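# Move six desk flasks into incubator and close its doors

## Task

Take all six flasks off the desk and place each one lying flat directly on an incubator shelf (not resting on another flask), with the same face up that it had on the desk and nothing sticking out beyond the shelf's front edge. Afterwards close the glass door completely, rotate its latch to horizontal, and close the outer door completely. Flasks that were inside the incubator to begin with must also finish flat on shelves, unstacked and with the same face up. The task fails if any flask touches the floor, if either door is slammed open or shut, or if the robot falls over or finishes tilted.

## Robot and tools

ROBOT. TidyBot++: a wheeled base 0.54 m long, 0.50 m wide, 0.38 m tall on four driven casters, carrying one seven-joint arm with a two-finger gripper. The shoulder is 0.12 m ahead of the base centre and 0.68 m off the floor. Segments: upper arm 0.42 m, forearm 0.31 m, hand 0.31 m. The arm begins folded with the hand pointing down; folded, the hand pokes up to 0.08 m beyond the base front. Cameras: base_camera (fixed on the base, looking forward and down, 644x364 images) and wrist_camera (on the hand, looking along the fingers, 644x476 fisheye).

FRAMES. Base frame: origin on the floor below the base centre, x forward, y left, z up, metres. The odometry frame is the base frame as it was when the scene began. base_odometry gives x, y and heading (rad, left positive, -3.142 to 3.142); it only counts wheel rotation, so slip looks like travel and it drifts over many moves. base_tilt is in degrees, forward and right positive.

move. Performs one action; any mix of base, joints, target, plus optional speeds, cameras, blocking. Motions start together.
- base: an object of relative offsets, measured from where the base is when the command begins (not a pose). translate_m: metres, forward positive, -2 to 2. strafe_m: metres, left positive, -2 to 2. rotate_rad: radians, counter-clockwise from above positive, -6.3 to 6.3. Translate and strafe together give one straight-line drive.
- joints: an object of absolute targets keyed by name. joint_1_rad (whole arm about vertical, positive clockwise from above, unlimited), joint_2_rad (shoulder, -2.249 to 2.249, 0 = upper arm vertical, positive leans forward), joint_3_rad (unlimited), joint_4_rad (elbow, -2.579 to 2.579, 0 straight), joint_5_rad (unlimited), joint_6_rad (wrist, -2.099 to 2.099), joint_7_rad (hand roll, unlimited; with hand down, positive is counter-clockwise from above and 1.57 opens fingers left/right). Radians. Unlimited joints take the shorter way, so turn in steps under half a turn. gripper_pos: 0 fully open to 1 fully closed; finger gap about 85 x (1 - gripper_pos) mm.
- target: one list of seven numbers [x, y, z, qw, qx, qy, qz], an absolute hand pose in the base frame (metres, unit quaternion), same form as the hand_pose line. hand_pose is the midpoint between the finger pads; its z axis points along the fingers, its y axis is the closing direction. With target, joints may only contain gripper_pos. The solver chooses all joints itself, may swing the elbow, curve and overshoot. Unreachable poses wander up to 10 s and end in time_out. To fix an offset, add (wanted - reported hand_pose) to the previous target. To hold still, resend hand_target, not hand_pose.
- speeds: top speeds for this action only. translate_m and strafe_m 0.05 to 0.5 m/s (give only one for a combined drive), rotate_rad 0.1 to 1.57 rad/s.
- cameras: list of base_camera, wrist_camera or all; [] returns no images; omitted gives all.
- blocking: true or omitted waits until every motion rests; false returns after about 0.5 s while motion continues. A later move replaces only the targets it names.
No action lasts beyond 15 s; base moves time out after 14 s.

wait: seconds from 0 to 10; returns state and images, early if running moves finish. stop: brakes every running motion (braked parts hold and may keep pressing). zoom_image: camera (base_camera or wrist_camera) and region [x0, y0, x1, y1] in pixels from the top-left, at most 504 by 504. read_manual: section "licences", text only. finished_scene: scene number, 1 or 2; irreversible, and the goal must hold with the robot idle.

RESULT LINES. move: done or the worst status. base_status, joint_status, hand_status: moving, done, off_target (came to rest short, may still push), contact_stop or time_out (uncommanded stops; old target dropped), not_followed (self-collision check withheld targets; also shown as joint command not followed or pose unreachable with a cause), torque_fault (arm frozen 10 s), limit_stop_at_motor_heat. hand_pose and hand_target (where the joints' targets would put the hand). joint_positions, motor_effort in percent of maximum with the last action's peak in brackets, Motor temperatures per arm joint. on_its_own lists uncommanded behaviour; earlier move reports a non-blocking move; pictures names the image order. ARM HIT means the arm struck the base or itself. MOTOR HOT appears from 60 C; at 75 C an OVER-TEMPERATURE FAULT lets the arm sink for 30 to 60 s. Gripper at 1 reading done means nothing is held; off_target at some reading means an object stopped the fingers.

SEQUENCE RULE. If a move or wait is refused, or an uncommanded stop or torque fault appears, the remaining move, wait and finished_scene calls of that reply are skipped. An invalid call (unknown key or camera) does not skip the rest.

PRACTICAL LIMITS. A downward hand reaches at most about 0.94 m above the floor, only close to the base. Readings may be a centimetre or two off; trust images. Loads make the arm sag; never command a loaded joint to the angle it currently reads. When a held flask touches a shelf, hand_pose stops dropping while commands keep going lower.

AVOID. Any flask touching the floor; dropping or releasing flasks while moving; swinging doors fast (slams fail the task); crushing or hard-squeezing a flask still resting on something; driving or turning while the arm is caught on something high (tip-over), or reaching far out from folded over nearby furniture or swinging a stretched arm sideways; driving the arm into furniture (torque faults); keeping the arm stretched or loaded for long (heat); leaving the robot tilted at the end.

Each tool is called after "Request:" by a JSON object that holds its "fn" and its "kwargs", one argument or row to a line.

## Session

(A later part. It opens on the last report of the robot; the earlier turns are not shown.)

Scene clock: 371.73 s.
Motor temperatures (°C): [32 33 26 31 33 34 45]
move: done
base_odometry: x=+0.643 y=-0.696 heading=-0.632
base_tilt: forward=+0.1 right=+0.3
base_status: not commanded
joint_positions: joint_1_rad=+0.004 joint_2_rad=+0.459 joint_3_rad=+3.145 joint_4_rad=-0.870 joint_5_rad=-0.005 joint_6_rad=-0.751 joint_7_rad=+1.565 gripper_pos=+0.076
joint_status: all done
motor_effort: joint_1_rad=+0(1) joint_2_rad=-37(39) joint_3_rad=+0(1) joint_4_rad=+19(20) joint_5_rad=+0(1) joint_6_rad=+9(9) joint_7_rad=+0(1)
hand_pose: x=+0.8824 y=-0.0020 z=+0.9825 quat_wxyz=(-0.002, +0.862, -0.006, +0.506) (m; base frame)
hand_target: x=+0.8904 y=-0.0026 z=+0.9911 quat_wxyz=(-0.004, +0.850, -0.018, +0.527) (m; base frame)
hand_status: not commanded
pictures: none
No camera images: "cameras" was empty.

Request:
{"fn": "move", "kwargs": {
  "joints": {"joint_2_rad": 0.452, "gripper_pos": 0},
  "cameras": []
}}

Request:
{"fn": "move", "kwargs": {
  "base": {"translate_m": -0.09},
  "speeds": {"translate_m": 0.2},
  "cameras": ["wrist_camera"]
}}

Request:
{"fn": "move", "kwargs": {
  "joints": {"joint_2_rad": 0.448, "gripper_pos": 1.0},
  "cameras": []
}}

Request:
{"fn": "move", "kwargs": {
  "base": {"translate_m": 0.085},
  "speeds": {"translate_m": 0.12},
  "cameras": ["wrist_camera"]
}}

Request:
{"fn": "move", "kwargs": {
  "base": {"translate_m": -0.25},
  "speeds": {"translate_m": 0.35},
  "cameras": ["wrist_camera"]
}}

Scene clock: 372.60 s.
Motor temperatures (°C): [32 33 26 31 33 34 45]
move: done
base_odometry: x=+0.643 y=-0.696 heading=-0.632
base_tilt: forward=+0.1 right=+0.3
base_status: not commanded
joint_positions: joint_1_rad=+0.004 joint_2_rad=+0.459 joint_3_rad=+3.145 joint_4_rad=-0.870 joint_5_rad=-0.005 joint_6_rad=-0.751 joint_7_rad=+1.565 gripper_pos=+0.000
joint_status: all done
motor_effort: joint_1_rad=+0(1) joint_2_rad=-37(38) joint_3_rad=-1(1) joint_4_rad=+20(20) joint_5_rad=+0(1) joint_6_rad=+9(9) joint_7_rad=+0(2)
hand_pose: x=+0.8824 y=-0.0020 z=+0.9825 quat_wxyz=(-0.002, +0.862, -0.006, +0.506) (m; base frame)
hand_target: x=+0.8885 y=-0.0026 z=+0.9957 quat_wxyz=(-0.004, +0.848, -0.018, +0.530) (m; base frame)
hand_status: not commanded
pictures: none
No camera images: "cameras" was empty.

Scene clock: 373.90 s.
Motor temperatures (°C): [32 33 26 31 33 34 45]
move: done
base_odometry: x=+0.570 y=-0.643 heading=-0.632
base_tilt: forward=+0.1 right=+0.4
base_status: done
joint_positions: joint_1_rad=+0.003 joint_2_rad=+0.454 joint_3_rad=+3.145 joint_4_rad=-0.871 joint_5_rad=-0.005 joint_6_rad=-0.750 joint_7_rad=+1.565 gripper_pos=+0.000
joint_status: not commanded
motor_effort: joint_1_rad=-1(2) joint_2_rad=-37(41) joint_3_rad=+0(1) joint_4_rad=+20(21) joint_5_rad=-1(1) joint_6_rad=+9(9) joint_7_rad=+0(1)
hand_pose: x=+0.8809 y=-0.0020 z=+0.9861 quat_wxyz=(-0.002, +0.861, -0.006, +0.508) (m; base frame)
hand_target: x=+0.8885 y=-0.0026 z=+0.9957 quat_wxyz=(-0.004, +0.848, -0.018, +0.530) (m; base frame)
hand_status: not commanded
pictures: wrist_camera
camera_calibration:
wrist_camera: T_world_to_cam=[[0.0238428, -0.999675, 0.0090707, -0.0339107], [-0.435688, -0.0185569, -0.899907, 1.33582], [0.899782, 0.0175043, -0.435988, -0.230698], [0, 0, 0, 1]] pos_world=[0.790386, -0.00507288, 1.10184]

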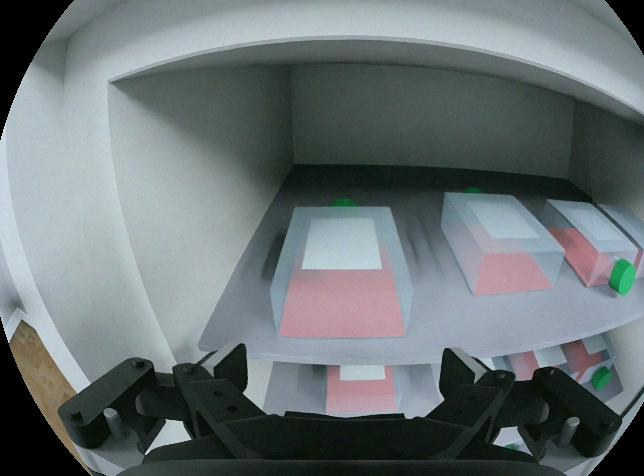

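Scene clock: 375.00 s.
Motor temperatures (°C): [32 33 26 31 33 34 45]
move: done
base_odometry: x=+0.570 y=-0.643 heading=-0.632
base_tilt: forward=+0.0 right=+0.3
base_status: not commanded
joint_positions: joint_1_rad=+0.003 joint_2_rad=+0.454 joint_3_rad=+3.145 joint_4_rad=-0.871 joint_5_rad=-0.005 joint_6_rad=-0.750 joint_7_rad=+1.565 gripper_pos=+0.999
joint_status: all done
motor_effort: joint_1_rad=-1(1) joint_2_rad=-37(38) joint_3_rad=+0(1) joint_4_rad=+20(20) joint_5_rad=+0(1) joint_6_rad=+9(9) joint_7_rad=+0(1)
hand_pose: x=+0.8809 y=-0.0020 z=+0.9861 quat_wxyz=(-0.002, +0.861, -0.006, +0.508) (m; base frame)
hand_target: x=+0.8873 y=-0.0026 z=+0.9987 quat_wxyz=(-0.004, +0.847, -0.018, +0.531) (m; base frame)
hand_status: not commanded
pictures: none
No camera images: "cameras" was empty.

Scene clock: 376.27 s.
Motor temperatures (°C): [32 33 26 31 33 34 45]
move: done
base_odometry: x=+0.639 y=-0.693 heading=-0.632
base_tilt: forward=+0.1 right=+0.3
base_status: done
joint_positions: joint_1_rad=+0.003 joint_2_rad=+0.454 joint_3_rad=+3.145 joint_4_rad=-0.872 joint_5_rad=-0.005 joint_6_rad=-0.749 joint_7_rad=+1.565 gripper_pos=+0.999
joint_status: not commanded
motor_effort: joint_1_rad=-1(2) joint_2_rad=-37(39) joint_3_rad=+0(1) joint_4_rad=+19(21) joint_5_rad=+0(1) joint_6_rad=+9(9) joint_7_rad=-1(1)
hand_pose: x=+0.8812 y=-0.0019 z=+0.9859 quat_wxyz=(-0.002, +0.861, -0.006, +0.509) (m; base frame)
hand_target: x=+0.8873 y=-0.0026 z=+0.9987 quat_wxyz=(-0.004, +0.847, -0.018, +0.531) (m; base frame)
hand_status: not commanded
pictures: wrist_camera
camera_calibration:
wrist_camera: T_world_to_cam=[[0.0238833, -0.999673, 0.00917087, -0.0339581], [-0.435283, -0.0186568, -0.9001, 1.33566], [0.899977, 0.0175054, -0.435586, -0.231652], [0, 0, 0, 1]] pos_world=[0.790685, -0.00497258, 1.10164]

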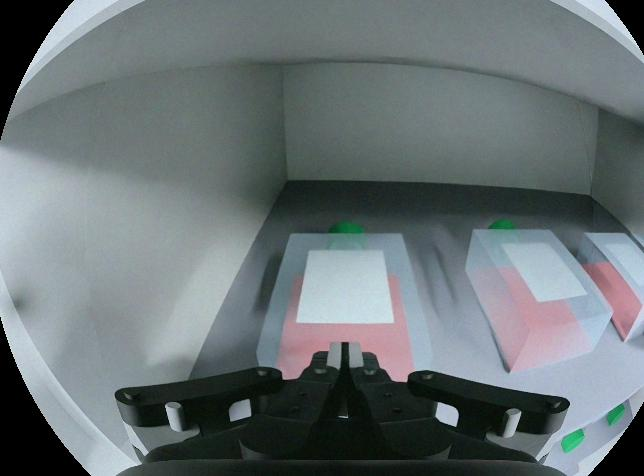

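Scene clock: 378.00 s.
Motor temperatures (°C): [32 33 26 31 33 34 45]
move: done
base_odometry: x=+0.437 y=-0.545 heading=-0.632
base_tilt: forward=+0.1 right=+0.4
base_status: done
joint_positions: joint_1_rad=+0.003 joint_2_rad=+0.450 joint_3_rad=+3.145 joint_4_rad=-0.875 joint_5_rad=-0.005 joint_6_rad=-0.747 joint_7_rad=+1.565 gripper_pos=+0.999
joint_status: not commanded
motor_effort: joint_1_rad=-1(8) joint_2_rad=-37(41) joint_3_rad=+0(4) joint_4_rad=+19(21) joint_5_rad=-1(2) joint_6_rad=+9(9) joint_7_rad=+0(1)
hand_pose: x=+0.8801 y=-0.0015 z=+0.9877 quat_wxyz=(-0.002, +0.860, -0.005, +0.510) (m; base frame)
hand_target: x=+0.8873 y=-0.0026 z=+0.9987 quat_wxyz=(-0.004, +0.847, -0.018, +0.531) (m; base frame)
hand_status: not commanded
pictures: wrist_camera
camera_calibration:
wrist_camera: T_world_to_cam=[[0.0244372, -0.999656, 0.00950923, -0.0344453], [-0.432688, -0.0191513, -0.90134, 1.33568], [0.901213, 0.0179117, -0.433007, -0.233466], [0, 0, 0, 1]] pos_world=[0.789178, -0.0046716, 1.10314]

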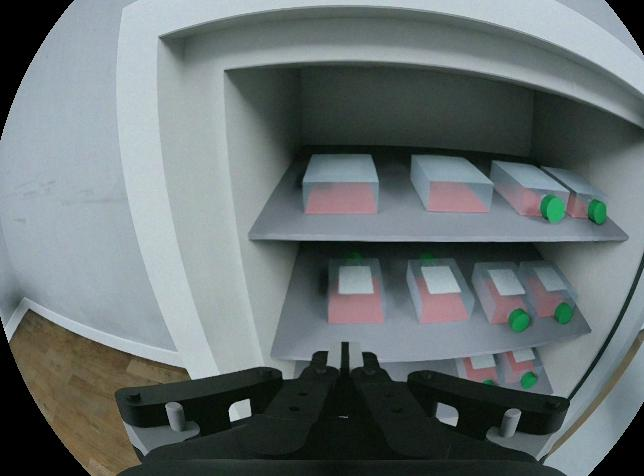

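Request:
{"fn": "move", "kwargs": {
  "base": {"translate_m": -0.662, "strafe_m": 1.177, "rotate_rad": 2.158},
  "speeds": {"rotate_rad": 0.9},
  "joints": {"joint_2_rad": 0.3, "joint_4_rad": -0.795, "joint_6_rad": -1.037, "gripper_pos": 0},
  "cameras": ["wrist_camera"]
}}

Request:
{"fn": "zoom_image", "kwargs": {
  "camera": "wrist_camera",
  "region": [224, 230, 464, 410]
}}

Scene clock: 383.47 s.
Motor temperatures (°C): [32 33 26 31 33 34 45]
move: done
base_odometry: x=+0.599 y=+0.796 heading=+1.527
base_tilt: forward=+0.0 right=+0.3
base_status: done
joint_positions: joint_1_rad=-0.003 joint_2_rad=+0.309 joint_3_rad=+3.145 joint_4_rad=-0.797 joint_5_rad=-0.004 joint_6_rad=-0.967 joint_7_rad=+1.565 gripper_pos=+0.000
joint_status: all done
motor_effort: joint_1_rad=-1(8) joint_2_rad=-31(42) joint_3_rad=+0(4) joint_4_rad=+19(22) joint_5_rad=+0(2) joint_6_rad=+9(10) joint_7_rad=+0(1)
hand_pose: x=+0.8009 y=+0.0024 z=+1.0735 quat_wxyz=(-0.003, +0.861, -0.003, +0.509) (m; base frame)
hand_target: x=+0.7863 y=-0.0040 z=+1.0621 quat_wxyz=(-0.002, +0.875, -0.022, +0.484) (m; base frame)
hand_status: not commanded
pictures: wrist_camera
camera_calibration:
wrist_camera: T_world_to_cam=[[0.0302201, -0.999495, 0.00984816, -0.0343421], [-0.434057, -0.0219978, -0.900617, 1.37921], [0.900378, 0.0229421, -0.434503, -0.122743], [0, 0, 0, 1]] pos_world=[0.710207, -0.00116924, 1.18914]

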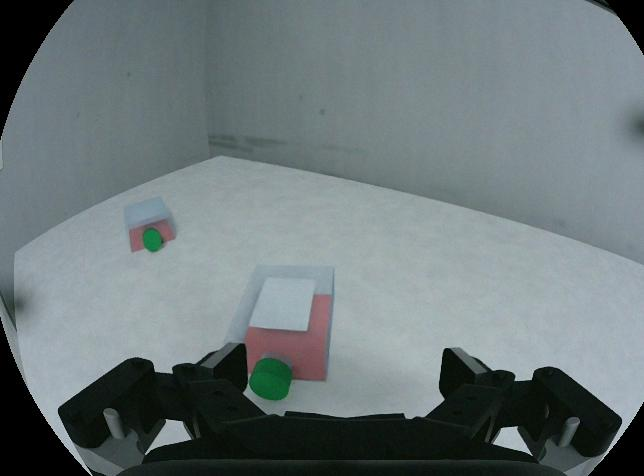

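Scaled by 2.100.

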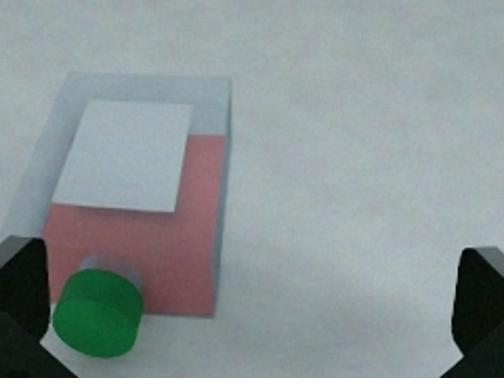

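Request:
{"fn": "move", "kwargs": {
  "base": {"translate_m": 0.0281, "strafe_m": 0.0675, "rotate_rad": -0.015},
  "speeds": {"translate_m": 0.15, "rotate_rad": 0.2},
  "cameras": []
}}

Request:
{"fn": "move", "kwargs": {
  "joints": {"joint_2_rad": 0.302, "joint_4_rad": -1.089, "joint_6_rad": -0.622},
  "cameras": ["wrist_camera"]
}}

Request:
{"fn": "zoom_image", "kwargs": {
  "camera": "wrist_camera",
  "region": [224, 250, 464, 430]
}}

Scene clock: 385.33 s.
Motor temperatures (°C): [32 33 26 31 33 34 45]
move: done
base_odometry: x=+0.532 y=+0.827 heading=+1.512
base_tilt: forward=+0.0 right=+0.3
base_status: done
joint_positions: joint_1_rad=+0.000 joint_2_rad=+0.308 joint_3_rad=+3.145 joint_4_rad=-0.797 joint_5_rad=-0.004 joint_6_rad=-0.967 joint_7_rad=+1.565 gripper_pos=+0.000
joint_status: not commanded
motor_effort: joint_1_rad=+0(7) joint_2_rad=-31(32) joint_3_rad=+0(4) joint_4_rad=+18(19) joint_5_rad=-1(3) joint_6_rad=+9(9) joint_7_rad=+1(1)
hand_pose: x=+0.8005 y=+0.0007 z=+1.0741 quat_wxyz=(-0.002, +0.861, -0.004, +0.509) (m; base frame)
hand_target: x=+0.7863 y=-0.0040 z=+1.0621 quat_wxyz=(-0.002, +0.875, -0.022, +0.484) (m; base frame)
hand_status: not commanded
pictures: none
No camera images: "cameras" was empty.

Scene clock: 387.03 s.
Motor temperatures (°C): [32 33 26 31 33 34 45]
move: done
base_odometry: x=+0.532 y=+0.827 heading=+1.512
base_tilt: forward=+0.1 right=+0.4
base_status: not commanded
joint_positions: joint_1_rad=+0.000 joint_2_rad=+0.309 joint_3_rad=+3.145 joint_4_rad=-1.072 joint_5_rad=-0.004 joint_6_rad=-0.694 joint_7_rad=+1.565 gripper_pos=+0.000
joint_status: all done
motor_effort: joint_1_rad=-1(2) joint_2_rad=-33(34) joint_3_rad=+0(1) joint_4_rad=+20(21) joint_5_rad=+0(1) joint_6_rad=+9(10) joint_7_rad=+0(1)
hand_pose: x=+0.8282 y=+0.0003 z=+0.9920 quat_wxyz=(-0.002, +0.861, -0.004, +0.509) (m; base frame)
hand_target: x=+0.8348 y=-0.0023 z=+1.0065 quat_wxyz=(-0.004, +0.845, -0.018, +0.535) (m; base frame)
hand_status: not commanded
pictures: wrist_camera
camera_calibration:
wrist_camera: T_world_to_cam=[[0.0266529, -0.999597, 0.0098055, -0.0334898], [-0.435125, -0.0204319, -0.900138, 1.31801], [0.899975, 0.0197247, -0.435494, -0.181345], [0, 0, 0, 1]] pos_world=[0.737596, -0.00297, 1.10774]

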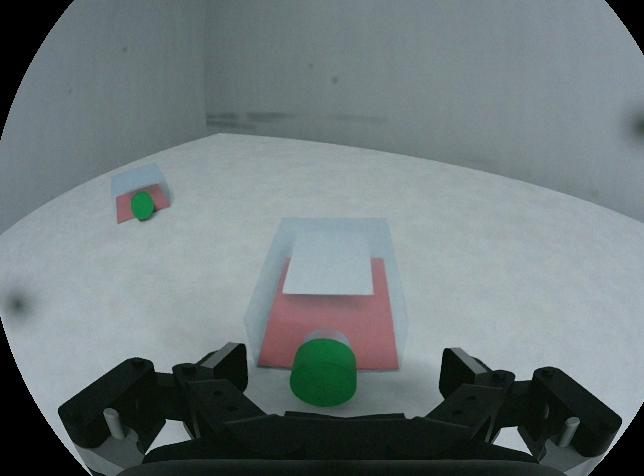

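Scaled by 2.100.

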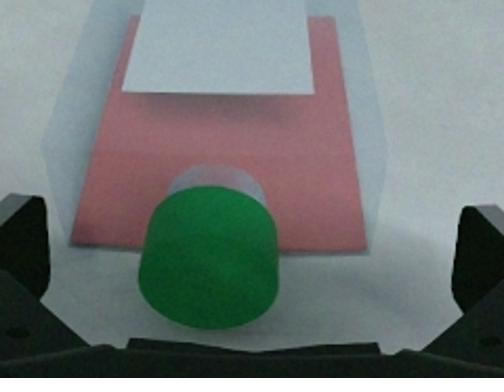

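Request:
{"fn": "move", "kwargs": {
  "base": {"translate_m": 0.012, "strafe_m": -0.0067, "rotate_rad": 0.018},
  "speeds": {"translate_m": 0.08, "rotate_rad": 0.15},
  "cameras": ["wrist_camera"]
}}

Request:
{"fn": "zoom_image", "kwargs": {
  "camera": "wrist_camera",
  "region": [224, 250, 464, 430]
}}

Scene clock: 388.47 s.
Motor temperatures (°C): [32 33 26 31 33 34 45]
move: done
base_odometry: x=+0.539 y=+0.839 heading=+1.530
base_tilt: forward=+0.1 right=+0.3
base_status: done
joint_positions: joint_1_rad=-0.001 joint_2_rad=+0.310 joint_3_rad=+3.145 joint_4_rad=-1.072 joint_5_rad=-0.004 joint_6_rad=-0.690 joint_7_rad=+1.565 gripper_pos=+0.000
joint_status: not commanded
motor_effort: joint_1_rad=+0(3) joint_2_rad=-33(35) joint_3_rad=+0(2) joint_4_rad=+20(21) joint_5_rad=-1(1) joint_6_rad=+9(9) joint_7_rad=+0(1)
hand_pose: x=+0.8290 y=+0.0013 z=+0.9919 quat_wxyz=(-0.003, +0.860, -0.004, +0.509) (m; base frame)
hand_target: x=+0.8348 y=-0.0023 z=+1.0065 quat_wxyz=(-0.004, +0.845, -0.018, +0.535) (m; base frame)
hand_status: not commanded
pictures: wrist_camera
camera_calibration:
wrist_camera: T_world_to_cam=[[0.0281115, -0.999558, 0.00968448, -0.0335461], [-0.433395, -0.020918, -0.900961, 1.31765], [0.900765, 0.0211302, -0.433792, -0.184499], [0, 0, 0, 1]] pos_world=[0.738196, -0.00207027, 1.10744]

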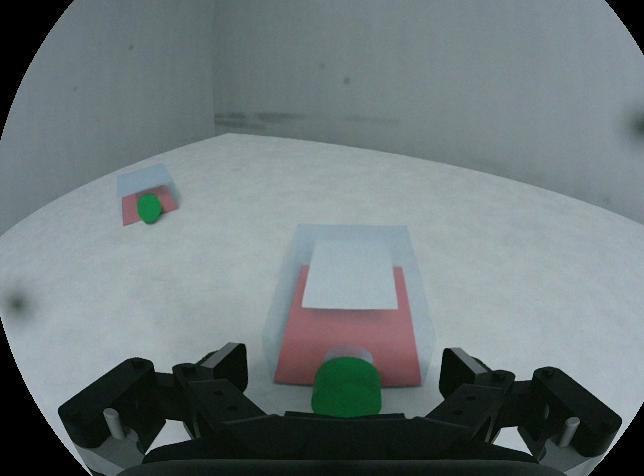

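Scaled by 2.100.

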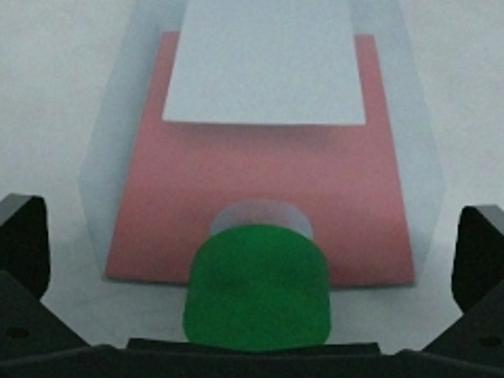

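Request:
{"fn": "move", "kwargs": {
  "base": {"translate_m": 0.012, "strafe_m": -0.0016},
  "speeds": {"translate_m": 0.06},
  "cameras": ["wrist_camera"]
}}

Request:
{"fn": "zoom_image", "kwargs": {
  "camera": "wrist_camera",
  "region": [224, 250, 464, 430]
}}

Scene clock: 389.73 s.
Motor temperatures (°C): [32 33 26 31 33 34 45]
move: done
base_odometry: x=+0.541 y=+0.851 heading=+1.531
base_tilt: forward=+0.1 right=+0.4
base_status: done
joint_positions: joint_1_rad=-0.001 joint_2_rad=+0.311 joint_3_rad=+3.145 joint_4_rad=-1.073 joint_5_rad=-0.004 joint_6_rad=-0.689 joint_7_rad=+1.565 gripper_pos=+0.000
joint_status: not commanded
motor_effort: joint_1_rad=-1(2) joint_2_rad=-33(35) joint_3_rad=+0(1) joint_4_rad=+20(21) joint_5_rad=-1(1) joint_6_rad=+9(9) joint_7_rad=-1(2)
hand_pose: x=+0.8296 y=+0.0013 z=+0.9909 quat_wxyz=(-0.003, +0.861, -0.004, +0.509) (m; base frame)
hand_target: x=+0.8348 y=-0.0023 z=+1.0065 quat_wxyz=(-0.004, +0.845, -0.018, +0.535) (m; base frame)
hand_status: not commanded
pictures: wrist_camera
camera_calibration:
wrist_camera: T_world_to_cam=[[0.0281152, -0.999558, 0.00967054, -0.0335445], [-0.433798, -0.0209165, -0.900767, 1.31722], [0.900571, 0.0211302, -0.434194, -0.184932], [0, 0, 0, 1]] pos_world=[0.738898, -0.00207028, 1.10654]

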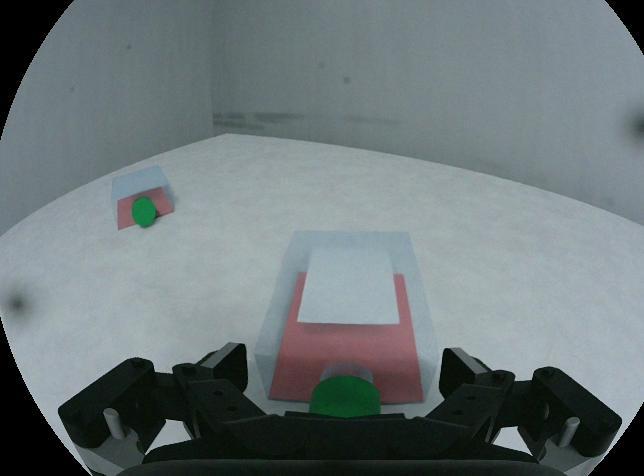

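Scaled by 2.100.

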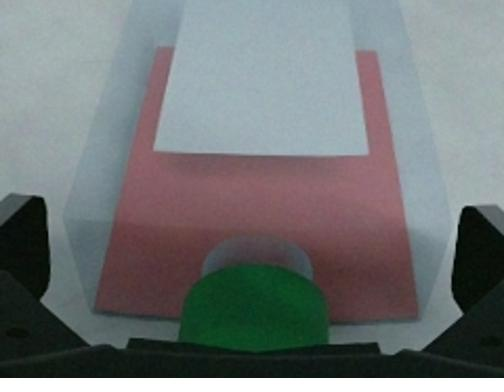

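Request:
{"fn": "move", "kwargs": {
  "base": {"translate_m": 0.0245, "strafe_m": -0.0008},
  "speeds": {"translate_m": 0.06},
  "cameras": ["wrist_camera"]
}}

Request:
{"fn": "zoom_image", "kwargs": {
  "camera": "wrist_camera",
  "region": [224, 250, 464, 430]
}}

Scene clock: 390.80 s.
Motor temperatures (°C): [32 33 26 31 33 34 45]
move: done
base_odometry: x=+0.543 y=+0.876 heading=+1.531
base_tilt: forward=+0.0 right=+0.3
base_status: done
joint_positions: joint_1_rad=-0.001 joint_2_rad=+0.309 joint_3_rad=+3.145 joint_4_rad=-1.073 joint_5_rad=-0.004 joint_6_rad=-0.689 joint_7_rad=+1.565 gripper_pos=+0.000
joint_status: not commanded
motor_effort: joint_1_rad=-1(1) joint_2_rad=-32(35) joint_3_rad=+0(1) joint_4_rad=+20(20) joint_5_rad=-1(1) joint_6_rad=+8(9) joint_7_rad=+0(1)
hand_pose: x=+0.8290 y=+0.0013 z=+0.9926 quat_wxyz=(-0.003, +0.860, -0.004, +0.510) (m; base frame)
hand_target: x=+0.8348 y=-0.0023 z=+1.0065 quat_wxyz=(-0.004, +0.845, -0.018, +0.535) (m; base frame)
hand_status: not commanded
pictures: wrist_camera
camera_calibration:
wrist_camera: T_world_to_cam=[[0.0280908, -0.999558, 0.00974177, -0.0335934], [-0.4315, -0.0209163, -0.90187, 1.31762], [0.901675, 0.0211307, -0.431897, -0.186867], [0, 0, 0, 1]] pos_world=[0.737989, -0.00207028, 1.10794]

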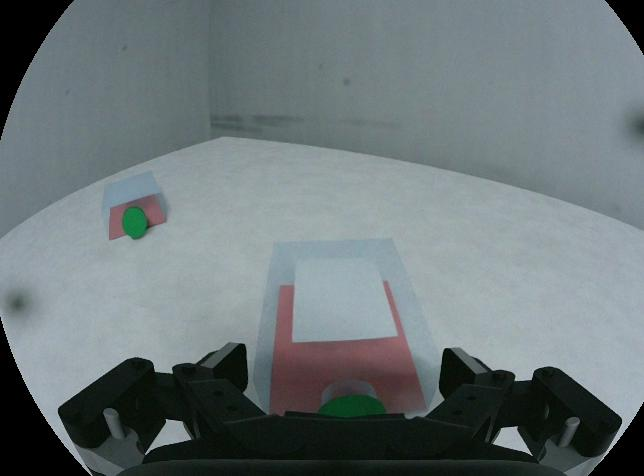

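Scaled by 2.100.

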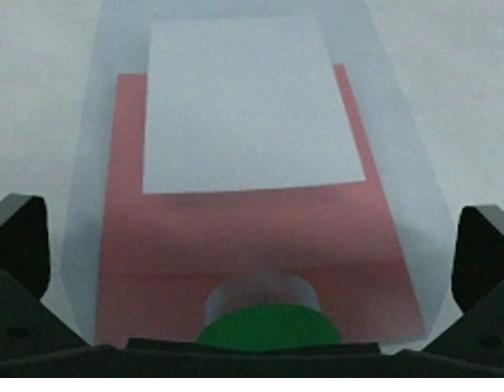

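Request:
{"fn": "move", "kwargs": {
  "joints": {"joint_2_rad": 0.3, "joint_4_rad": -0.795, "joint_6_rad": -1.037},
  "cameras": ["wrist_camera"]
}}

Request:
{"fn": "zoom_image", "kwargs": {
  "camera": "wrist_camera",
  "region": [224, 250, 464, 430]
}}

Scene clock: 397.07 s.
Motor temperatures (°C): [32 33 26 31 33 34 45]
move: done
base_odometry: x=+0.543 y=+0.876 heading=+1.531
base_tilt: forward=+0.1 right=+0.4
base_status: not commanded
joint_positions: joint_1_rad=-0.001 joint_2_rad=+0.306 joint_3_rad=+3.145 joint_4_rad=-0.804 joint_5_rad=-0.004 joint_6_rad=-0.964 joint_7_rad=+1.565 gripper_pos=+0.000
joint_status: all done
motor_effort: joint_1_rad=-1(1) joint_2_rad=-30(34) joint_3_rad=+0(1) joint_4_rad=+18(21) joint_5_rad=-1(1) joint_6_rad=+9(10) joint_7_rad=-1(1)
hand_pose: x=+0.8001 y=+0.0016 z=+1.0727 quat_wxyz=(-0.003, +0.861, -0.003, +0.509) (m; base frame)
hand_target: x=+0.7863 y=-0.0040 z=+1.0621 quat_wxyz=(-0.002, +0.875, -0.022, +0.484) (m; base frame)
hand_status: not commanded
pictures: wrist_camera
camera_calibration:
wrist_camera: T_world_to_cam=[[0.0290614, -0.999528, 0.00996096, -0.0342215], [-0.434573, -0.0216081, -0.900377, 1.37821], [0.900168, 0.0218375, -0.434996, -0.12162], [0, 0, 0, 1]] pos_world=[0.709404, -0.00176907, 1.18834]

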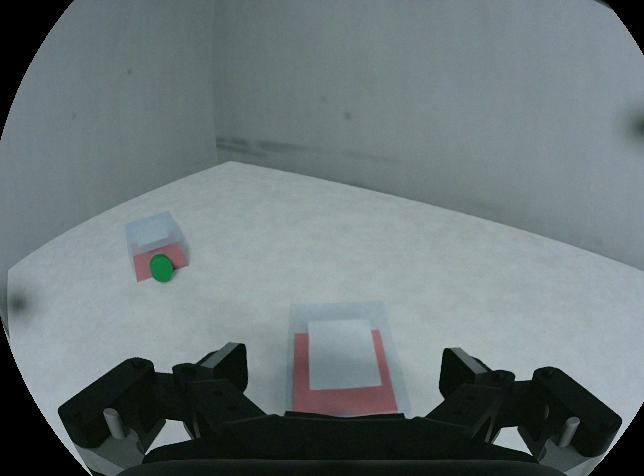

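Scaled by 2.100.

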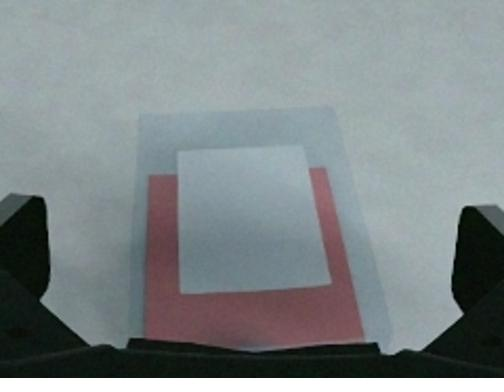

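Request:
{"fn": "move", "kwargs": {
  "base": {"translate_m": 0.0141, "strafe_m": -0.0799, "rotate_rad": 0.094},
  "speeds": {"translate_m": 0.12, "rotate_rad": 0.2},
  "cameras": ["wrist_camera"]
}}

Request:
{"fn": "zoom_image", "kwargs": {
  "camera": "wrist_camera",
  "region": [224, 250, 464, 430]
}}

Scene clock: 398.77 s.
Motor temperatures (°C): [32 33 26 31 33 34 45]
move: done
base_odometry: x=+0.623 y=+0.887 heading=+1.626
base_tilt: forward=+0.0 right=+0.3
base_status: done
joint_positions: joint_1_rad=+0.004 joint_2_rad=+0.306 joint_3_rad=+3.144 joint_4_rad=-0.804 joint_5_rad=-0.004 joint_6_rad=-0.965 joint_7_rad=+1.565 gripper_pos=+0.000
joint_status: not commanded
motor_effort: joint_1_rad=-1(4) joint_2_rad=-31(32) joint_3_rad=+0(3) joint_4_rad=+19(19) joint_5_rad=+0(1) joint_6_rad=+9(9) joint_7_rad=+0(1)
hand_pose: x=+0.7998 y=-0.0017 z=+1.0722 quat_wxyz=(-0.001, +0.861, -0.005, +0.508) (m; base frame)
hand_target: x=+0.7863 y=-0.0040 z=+1.0621 quat_wxyz=(-0.002, +0.875, -0.022, +0.484) (m; base frame)
hand_status: not commanded
pictures: wrist_camera
camera_calibration:
wrist_camera: T_world_to_cam=[[0.0243398, -0.999653, 0.0100369, -0.0338587], [-0.436349, -0.0196563, -0.899563, 1.37817], [0.899448, 0.0175156, -0.436676, -0.119188], [0, 0, 0, 1]] pos_world=[0.709391, -0.00466959, 1.18804]

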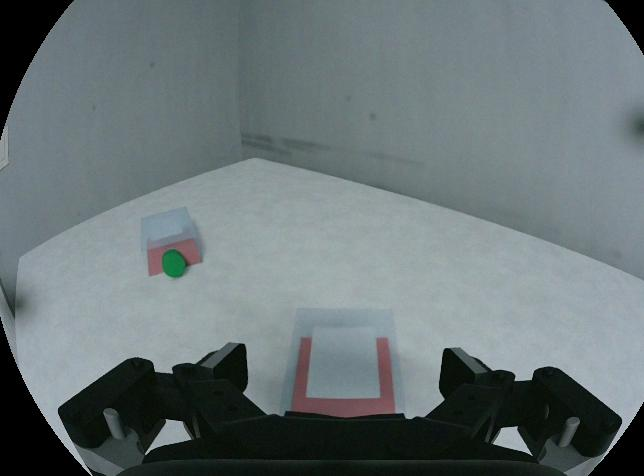

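Scaled by 2.100.

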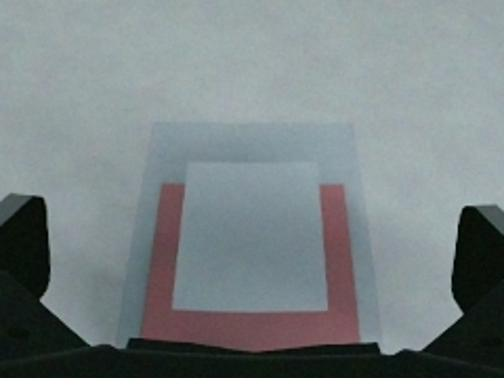

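Request:
{"fn": "move", "kwargs": {
  "base": {"translate_m": 0.004},
  "speeds": {"translate_m": 0.06},
  "joints": {"joint_2_rad": 0.301, "joint_4_rad": -0.957, "joint_6_rad": -0.755},
  "cameras": ["wrist_camera"]
}}

Request:
{"fn": "zoom_image", "kwargs": {
  "camera": "wrist_camera",
  "region": [224, 250, 464, 430]
}}

Scene clock: 400.93 s.
Motor temperatures (°C): [32 33 26 31 33 34 45]
move: done
base_odometry: x=+0.623 y=+0.890 heading=+1.626
base_tilt: forward=+0.1 right=+0.3
base_status: done
joint_positions: joint_1_rad=+0.004 joint_2_rad=+0.308 joint_3_rad=+3.144 joint_4_rad=-0.941 joint_5_rad=-0.004 joint_6_rad=-0.824 joint_7_rad=+1.565 gripper_pos=+0.000
joint_status: all done
motor_effort: joint_1_rad=+0(2) joint_2_rad=-32(35) joint_3_rad=+0(1) joint_4_rad=+19(21) joint_5_rad=+0(1) joint_6_rad=+9(11) joint_7_rad=+0(1)
hand_pose: x=+0.8175 y=-0.0018 z=+1.0322 quat_wxyz=(-0.001, +0.861, -0.005, +0.509) (m; base frame)
hand_target: x=+0.8242 y=-0.0029 z=+1.0472 quat_wxyz=(-0.004, +0.845, -0.019, +0.535) (m; base frame)
hand_status: not commanded
pictures: wrist_camera
camera_calibration:
wrist_camera: T_world_to_cam=[[0.0239145, -0.999664, 0.00995672, -0.0336803], [-0.434267, -0.0193586, -0.900576, 1.34929], [0.900466, 0.017213, -0.434585, -0.155614], [0, 0, 0, 1]] pos_world=[0.726881, -0.00487011, 1.14784]

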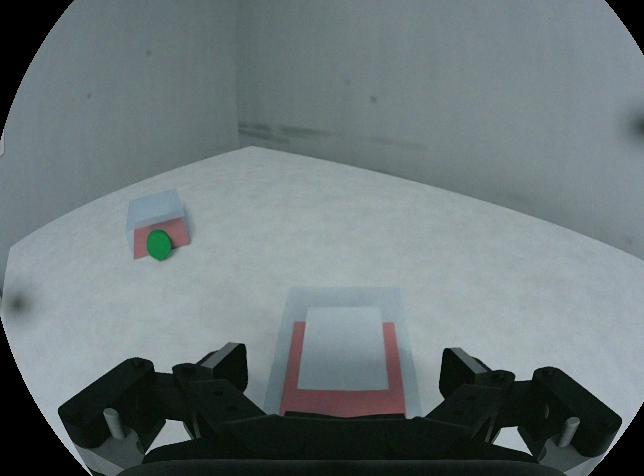

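Scaled by 2.100.

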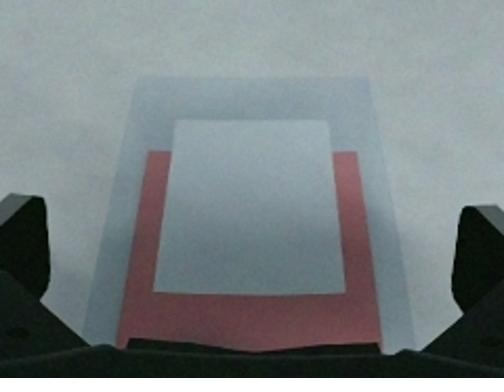

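Request:
{"fn": "move", "kwargs": {
  "joints": {"joint_2_rad": 0.302, "joint_4_rad": -1.089, "joint_6_rad": -0.622},
  "cameras": ["wrist_camera"]
}}

Request:
{"fn": "zoom_image", "kwargs": {
  "camera": "wrist_camera",
  "region": [224, 250, 464, 430]
}}

Scene clock: 402.67 s.
Motor temperatures (°C): [32 33 26 31 33 34 45]
move: done
base_odometry: x=+0.623 y=+0.890 heading=+1.626
base_tilt: forward=+0.2 right=+0.4
base_status: not commanded
joint_positions: joint_1_rad=+0.004 joint_2_rad=+0.309 joint_3_rad=+3.144 joint_4_rad=-1.074 joint_5_rad=-0.004 joint_6_rad=-0.694 joint_7_rad=+1.565 gripper_pos=+0.000
joint_status: all done
motor_effort: joint_1_rad=+0(1) joint_2_rad=-32(34) joint_3_rad=+0(1) joint_4_rad=+20(22) joint_5_rad=-1(1) joint_6_rad=+9(10) joint_7_rad=+1(1)
hand_pose: x=+0.8282 y=-0.0020 z=+0.9901 quat_wxyz=(-0.001, +0.862, -0.006, +0.507) (m; base frame)
hand_target: x=+0.8348 y=-0.0023 z=+1.0065 quat_wxyz=(-0.004, +0.845, -0.018, +0.535) (m; base frame)
hand_status: not commanded
pictures: wrist_camera
camera_calibration:
wrist_camera: T_world_to_cam=[[0.0235083, -0.999677, 0.00963641, -0.0329775], [-0.437982, -0.0189634, -0.898783, 1.31731], [0.898676, 0.0169083, -0.438287, -0.178326], [0, 0, 0, 1]] pos_world=[0.737993, -0.00497092, 1.10614]

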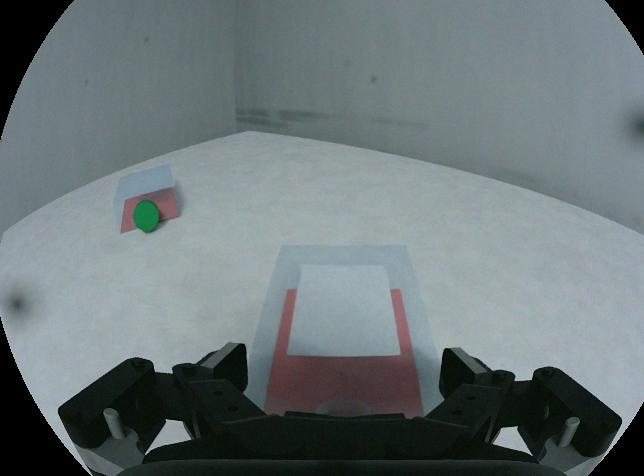

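Scaled by 2.100.

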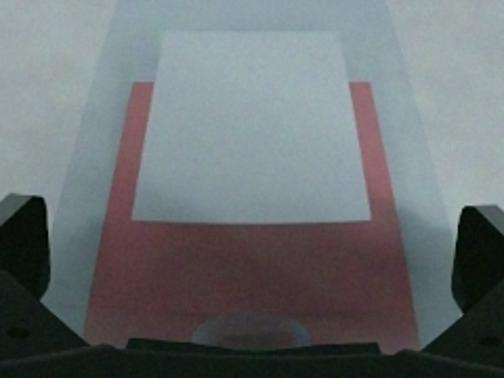

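Request:
{"fn": "move", "kwargs": {
  "joints": {"gripper_pos": 0.2},
  "cameras": []
}}

Request:
{"fn": "move", "kwargs": {
  "joints": {"joint_2_rad": 0.24, "joint_4_rad": -1.085, "joint_6_rad": -0.82, "gripper_pos": 0.25},
  "cameras": ["wrist_camera"]
}}

Scene clock: 403.40 s.
Motor temperatures (°C): [32 33 26 31 33 34 45]
move: off_target
base_odometry: x=+0.623 y=+0.890 heading=+1.626
base_tilt: forward=+0.0 right=+0.4
base_status: not commanded
joint_positions: joint_1_rad=+0.004 joint_2_rad=+0.309 joint_3_rad=+3.144 joint_4_rad=-1.074 joint_5_rad=-0.004 joint_6_rad=-0.691 joint_7_rad=+1.565 gripper_pos=+0.075
joint_status: gripper_pos off_target (ended at +0.075, target +0.200)
motor_effort: joint_1_rad=+0(1) joint_2_rad=-32(33) joint_3_rad=+0(0) joint_4_rad=+20(21) joint_5_rad=+0(1) joint_6_rad=+9(9) joint_7_rad=+0(1)
hand_pose: x=+0.8285 y=-0.0021 z=+0.9913 quat_wxyz=(-0.001, +0.861, -0.006, +0.509) (m; base frame)
hand_target: x=+0.8348 y=-0.0023 z=+1.0065 quat_wxyz=(-0.004, +0.845, -0.018, +0.535) (m; base frame)
hand_status: not commanded
pictures: none
No camera images: "cameras" was empty.

Scene clock: 404.30 s.
Motor temperatures (°C): [32 33 26 31 33 34 45]
move: off_target
base_odometry: x=+0.623 y=+0.890 heading=+1.626
base_tilt: forward=+0.1 right=+0.3
base_status: not commanded
joint_positions: joint_1_rad=+0.004 joint_2_rad=+0.248 joint_3_rad=+3.144 joint_4_rad=-1.074 joint_5_rad=-0.004 joint_6_rad=-0.780 joint_7_rad=+1.565 gripper_pos=+0.075
joint_status: gripper_pos off_target (ended at +0.075, target +0.250); the others done
motor_effort: joint_1_rad=+0(1) joint_2_rad=-31(35) joint_3_rad=+0(0) joint_4_rad=+20(21) joint_5_rad=-1(1) joint_6_rad=+9(10) joint_7_rad=+1(1)
hand_pose: x=+0.7955 y=-0.0018 z=+1.0091 quat_wxyz=(-0.001, +0.868, -0.006, +0.497) (m; base frame)
hand_target: x=+0.7853 y=-0.0032 z=+0.9980 quat_wxyz=(-0.002, +0.878, -0.020, +0.478) (m; base frame)
hand_status: not commanded
pictures: wrist_camera
camera_calibration:
wrist_camera: T_world_to_cam=[[0.0239578, -0.999674, 0.00882143, -0.031781], [-0.460115, -0.0188599, -0.887659, 1.32644], [0.887536, 0.0172075, -0.460416, -0.109403], [0, 0, 0, 1]] pos_world=[0.708174, -0.0048716, 1.12733]

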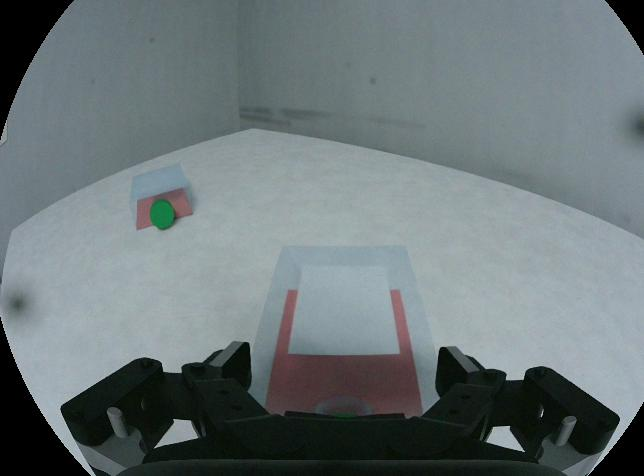

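Request:
{"fn": "move", "kwargs": {
  "joints": {"joint_2_rad": 0.28, "joint_4_rad": -0.82, "joint_6_rad": -1.04},
  "cameras": []
}}

Request:
{"fn": "move", "kwargs": {
  "base": {"translate_m": -1.434, "strafe_m": 0.4987, "rotate_rad": -2.268},
  "speeds": {"translate_m": 0.4, "rotate_rad": 0.55},
  "cameras": ["wrist_camera"]
}}

Scene clock: 406.77 s.
Motor temperatures (°C): [32 33 26 31 33 34 45]
move: done
base_odometry: x=+0.623 y=+0.890 heading=+1.626
base_tilt: forward=+0.1 right=+0.3
base_status: not commanded
joint_positions: joint_1_rad=+0.004 joint_2_rad=+0.278 joint_3_rad=+3.144 joint_4_rad=-0.832 joint_5_rad=-0.004 joint_6_rad=-0.971 joint_7_rad=+1.565 gripper_pos=+0.075
joint_status: all done
motor_effort: joint_1_rad=+0(1) joint_2_rad=-30(33) joint_3_rad=+0(1) joint_4_rad=+19(21) joint_5_rad=-1(1) joint_6_rad=+9(10) joint_7_rad=+0(2)
hand_pose: x=+0.7876 y=-0.0016 z=+1.0745 quat_wxyz=(-0.001, +0.862, -0.005, +0.506) (m; base frame)
hand_target: x=+0.7776 y=-0.0040 z=+1.0610 quat_wxyz=(-0.002, +0.877, -0.022, +0.480) (m; base frame)
hand_status: not commanded
pictures: none
No camera images: "cameras" was empty.

Scene clock: 411.90 s.
Motor temperatures (°C): [32 33 26 31 33 34 45]
move: done
base_odometry: x=+0.204 y=-0.569 heading=-0.643
base_tilt: forward=+0.0 right=+0.4
base_status: done
joint_positions: joint_1_rad=+0.006 joint_2_rad=+0.293 joint_3_rad=+3.144 joint_4_rad=-0.832 joint_5_rad=-0.004 joint_6_rad=-0.973 joint_7_rad=+1.565 gripper_pos=+0.075
joint_status: not commanded
motor_effort: joint_1_rad=+0(6) joint_2_rad=-31(36) joint_3_rad=+0(3) joint_4_rad=+19(21) joint_5_rad=-1(2) joint_6_rad=+9(10) joint_7_rad=+0(1)
hand_pose: x=+0.7932 y=-0.0029 z=+1.0638 quat_wxyz=(-0.001, +0.867, -0.006, +0.499) (m; base frame)
hand_target: x=+0.7776 y=-0.0040 z=+1.0610 quat_wxyz=(-0.002, +0.877, -0.022, +0.480) (m; base frame)
hand_status: not commanded
pictures: wrist_camera
camera_calibration:
wrist_camera: T_world_to_cam=[[0.0226734, -0.999699, 0.00936171, -0.0328237], [-0.456005, -0.0186747, -0.889781, 1.37294], [0.889688, 0.0159054, -0.456291, -0.0882832], [0, 0, 0, 1]] pos_world=[0.705354, -0.00577053, 1.18164]

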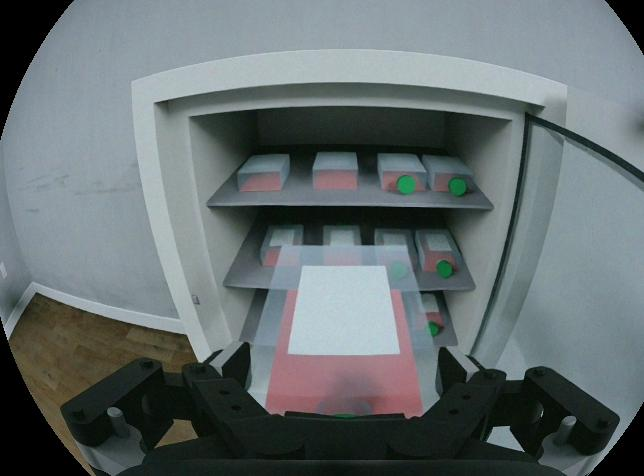

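Request:
{"fn": "zoom_image", "kwargs": {
  "camera": "wrist_camera",
  "region": [170, 90, 540, 350]
}}

Scaled by 1.362.

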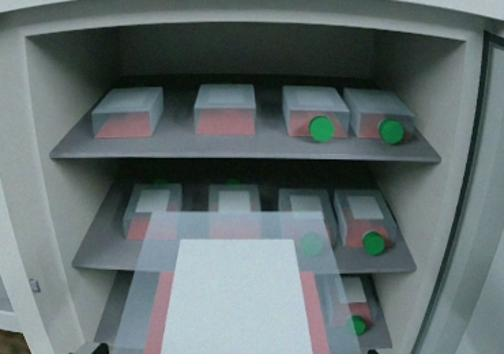

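Request:
{"fn": "move", "kwargs": {
  "base": {"translate_m": 0.1, "strafe_m": -0.003, "rotate_rad": 0.014},
  "speeds": {"translate_m": 0.15},
  "joints": {"joint_2_rad": 0.806, "joint_4_rad": -1.274, "joint_6_rad": 0.067},
  "cameras": ["wrist_camera"]
}}

Request:
{"fn": "zoom_image", "kwargs": {
  "camera": "wrist_camera",
  "region": [170, 90, 540, 350]
}}

Scene clock: 414.70 s.
Motor temperatures (°C): [32 33 26 31 33 34 45]
move: done
base_odometry: x=+0.282 y=-0.632 heading=-0.630
base_tilt: forward=+0.0 right=+0.3
base_status: done
joint_positions: joint_1_rad=+0.001 joint_2_rad=+0.819 joint_3_rad=+3.144 joint_4_rad=-1.267 joint_5_rad=-0.004 joint_6_rad=-0.010 joint_7_rad=+1.565 gripper_pos=+0.075
joint_status: all done
motor_effort: joint_1_rad=-1(5) joint_2_rad=-47(54) joint_3_rad=-1(3) joint_4_rad=+19(22) joint_5_rad=-1(2) joint_6_rad=+9(11) joint_7_rad=+0(1)
hand_pose: x=+0.9692 y=-0.0005 z=+0.6580 quat_wxyz=(-0.001, +0.867, -0.005, +0.499) (m; base frame)
hand_target: x=+0.9784 y=+0.0017 z=+0.6867 quat_wxyz=(-0.009, +0.845, -0.013, +0.535) (m; base frame)
hand_status: not commanded
pictures: wrist_camera
camera_calibration:
wrist_camera: T_world_to_cam=[[0.0252336, -0.999627, 0.0104083, -0.0337732], [-0.454977, -0.0207545, -0.890261, 1.09136], [0.890146, 0.0177289, -0.455331, -0.431127], [0, 0, 0, 1]] pos_world=[0.881161, -0.00346656, 0.775641]

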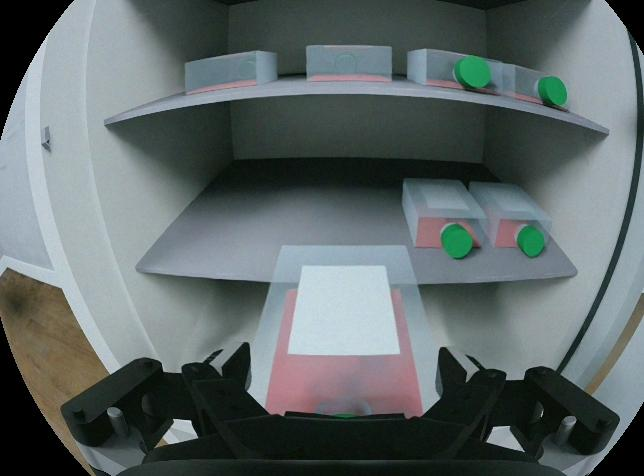

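Scaled by 1.362.

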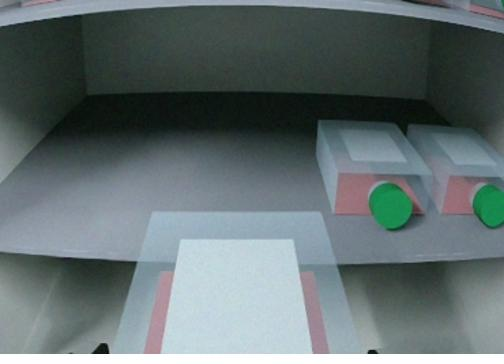

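Request:
{"fn": "move", "kwargs": {
  "base": {"translate_m": 0.25, "strafe_m": 0.009},
  "speeds": {"translate_m": 0.15},
  "joints": {"joint_2_rad": 0.836, "joint_4_rad": -1.288, "joint_6_rad": 0.128},
  "cameras": ["wrist_camera"]
}}

Scene clock: 417.80 s.
Motor temperatures (°C): [32 33 26 31 33 34 45]
move: done
base_odometry: x=+0.490 y=-0.772 heading=-0.630
base_tilt: forward=+0.1 right=+0.3
base_status: done
joint_positions: joint_1_rad=+0.001 joint_2_rad=+0.844 joint_3_rad=+3.144 joint_4_rad=-1.278 joint_5_rad=-0.004 joint_6_rad=+0.059 joint_7_rad=+1.565 gripper_pos=+0.075
joint_status: all done
motor_effort: joint_1_rad=-1(2) joint_2_rad=-47(49) joint_3_rad=+0(1) joint_4_rad=+19(21) joint_5_rad=-1(1) joint_6_rad=+9(10) joint_7_rad=+0(1)
hand_pose: x=+0.9757 y=-0.0006 z=+0.6496 quat_wxyz=(-0.001, +0.858, -0.005, +0.514) (m; base frame)
hand_target: x=+0.9822 y=+0.0021 z=+0.6703 quat_wxyz=(-0.009, +0.840, -0.012, +0.542) (m; base frame)
hand_status: not commanded
pictures: wrist_camera
camera_calibration:
wrist_camera: T_world_to_cam=[[0.0247751, -0.999627, 0.011518, -0.0341646], [-0.42478, -0.0209562, -0.905054, 1.06706], [0.904958, 0.0175302, -0.42514, -0.474874], [0, 0, 0, 1]] pos_world=[0.883851, -0.00346571, 0.764249]

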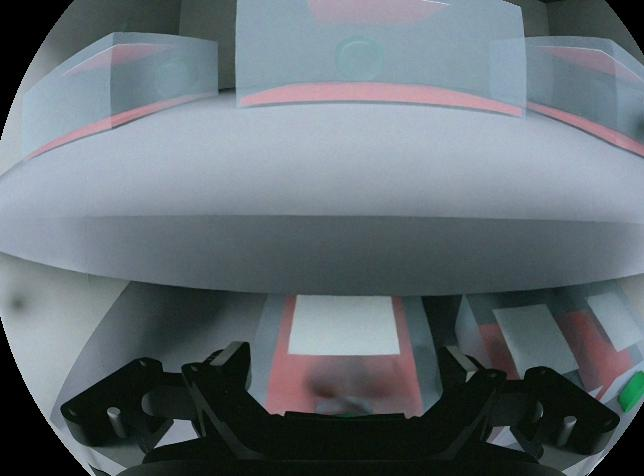

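Request:
{"fn": "move", "kwargs": {
  "base": {"translate_m": -0.008},
  "speeds": {"translate_m": 0.06},
  "joints": {"joint_2_rad": 0.866, "joint_4_rad": -1.309, "joint_6_rad": 0.188},
  "cameras": ["wrist_camera"]
}}

Scene clock: 419.13 s.
Motor temperatures (°C): [32 34 26 31 33 34 45]
move: done
base_odometry: x=+0.483 y=-0.767 heading=-0.630
base_tilt: forward=+0.0 right=+0.4
base_status: done
joint_positions: joint_1_rad=+0.001 joint_2_rad=+0.873 joint_3_rad=+3.144 joint_4_rad=-1.297 joint_5_rad=-0.004 joint_6_rad=+0.121 joint_7_rad=+1.565 gripper_pos=+0.075
joint_status: all done
motor_effort: joint_1_rad=-1(2) joint_2_rad=-48(49) joint_3_rad=-1(1) joint_4_rad=+18(20) joint_5_rad=+0(1) joint_6_rad=+9(10) joint_7_rad=+0(1)
hand_pose: x=+0.9772 y=-0.0007 z=+0.6312 quat_wxyz=(-0.001, +0.855, -0.005, +0.519) (m; base frame)
hand_target: x=+0.9829 y=+0.0025 z=+0.6499 quat_wxyz=(-0.010, +0.838, -0.012, +0.546) (m; base frame)
hand_status: not commanded
pictures: wrist_camera
camera_calibration:
wrist_camera: T_world_to_cam=[[0.0244858, -0.999628, 0.0120122, -0.0341496], [-0.413044, -0.0210583, -0.910467, 1.04296], [0.910382, 0.017332, -0.413406, -0.496698], [0, 0, 0, 1]] pos_world=[0.883809, -0.00356515, 0.744652]

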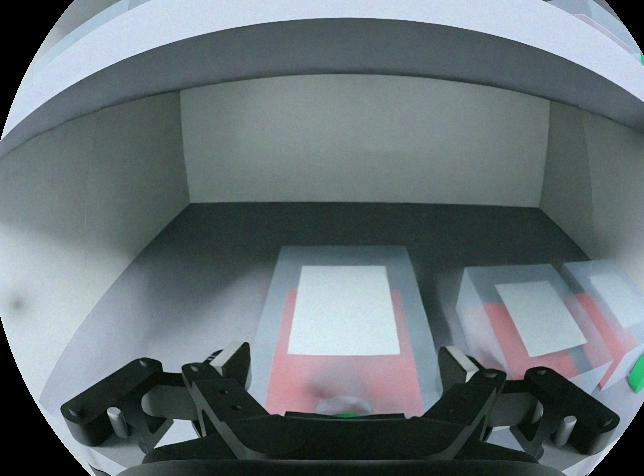

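Request:
{"fn": "move", "kwargs": {
  "joints": {"joint_2_rad": 0.874, "joint_6_rad": 0.035},
  "cameras": []
}}

Request:
{"fn": "move", "kwargs": {
  "joints": {"joint_2_rad": 0.884},
  "cameras": ["wrist_camera"]
}}

Scene clock: 420.17 s.
Motor temperatures (°C): [32 34 26 31 33 34 45]
move: done
base_odometry: x=+0.483 y=-0.767 heading=-0.630
base_tilt: forward=+0.0 right=+0.4
base_status: not commanded
joint_positions: joint_1_rad=+0.001 joint_2_rad=+0.870 joint_3_rad=+3.144 joint_4_rad=-1.296 joint_5_rad=-0.004 joint_6_rad=+0.048 joint_7_rad=+1.565 gripper_pos=+0.075
joint_status: all done
motor_effort: joint_1_rad=+0(1) joint_2_rad=-44(47) joint_3_rad=-1(1) joint_4_rad=+16(18) joint_5_rad=-1(1) joint_6_rad=+7(10) joint_7_rad=+0(2)
hand_pose: x=+0.9668 y=-0.0006 z=+0.6151 quat_wxyz=(-0.001, +0.872, -0.005, +0.490) (m; base frame)
hand_target: x=+0.9598 y=+0.0015 z=+0.6013 quat_wxyz=(-0.008, +0.879, -0.013, +0.477) (m; base frame)
hand_status: not commanded
pictures: none
No camera images: "cameras" was empty.

Scene clock: 420.67 s.
Motor temperatures (°C): [32 34 26 31 33 34 45]
move: done
base_odometry: x=+0.483 y=-0.767 heading=-0.630
base_tilt: forward=+0.0 right=+0.3
base_status: not commanded
joint_positions: joint_1_rad=+0.001 joint_2_rad=+0.871 joint_3_rad=+3.144 joint_4_rad=-1.296 joint_5_rad=-0.004 joint_6_rad=+0.048 joint_7_rad=+1.565 gripper_pos=+0.075
joint_status: all done
motor_effort: joint_1_rad=+0(1) joint_2_rad=-43(44) joint_3_rad=+0(1) joint_4_rad=+15(16) joint_5_rad=-1(1) joint_6_rad=+6(7) joint_7_rad=+0(1)
hand_pose: x=+0.9667 y=-0.0006 z=+0.6141 quat_wxyz=(-0.001, +0.872, -0.005, +0.489) (m; base frame)
hand_target: x=+0.9590 y=+0.0015 z=+0.5929 quat_wxyz=(-0.008, +0.881, -0.013, +0.472) (m; base frame)
hand_status: not commanded
pictures: wrist_camera
camera_calibration:
wrist_camera: T_world_to_cam=[[0.0253356, -0.999629, 0.0100177, -0.0332467], [-0.475055, -0.0208562, -0.879709, 1.06413], [0.879591, 0.0175289, -0.475407, -0.426416], [0, 0, 0, 1]] pos_world=[0.881434, -0.00356601, 0.733735]

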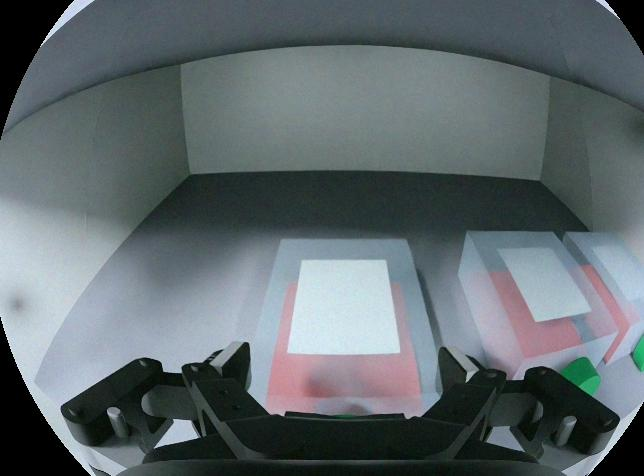

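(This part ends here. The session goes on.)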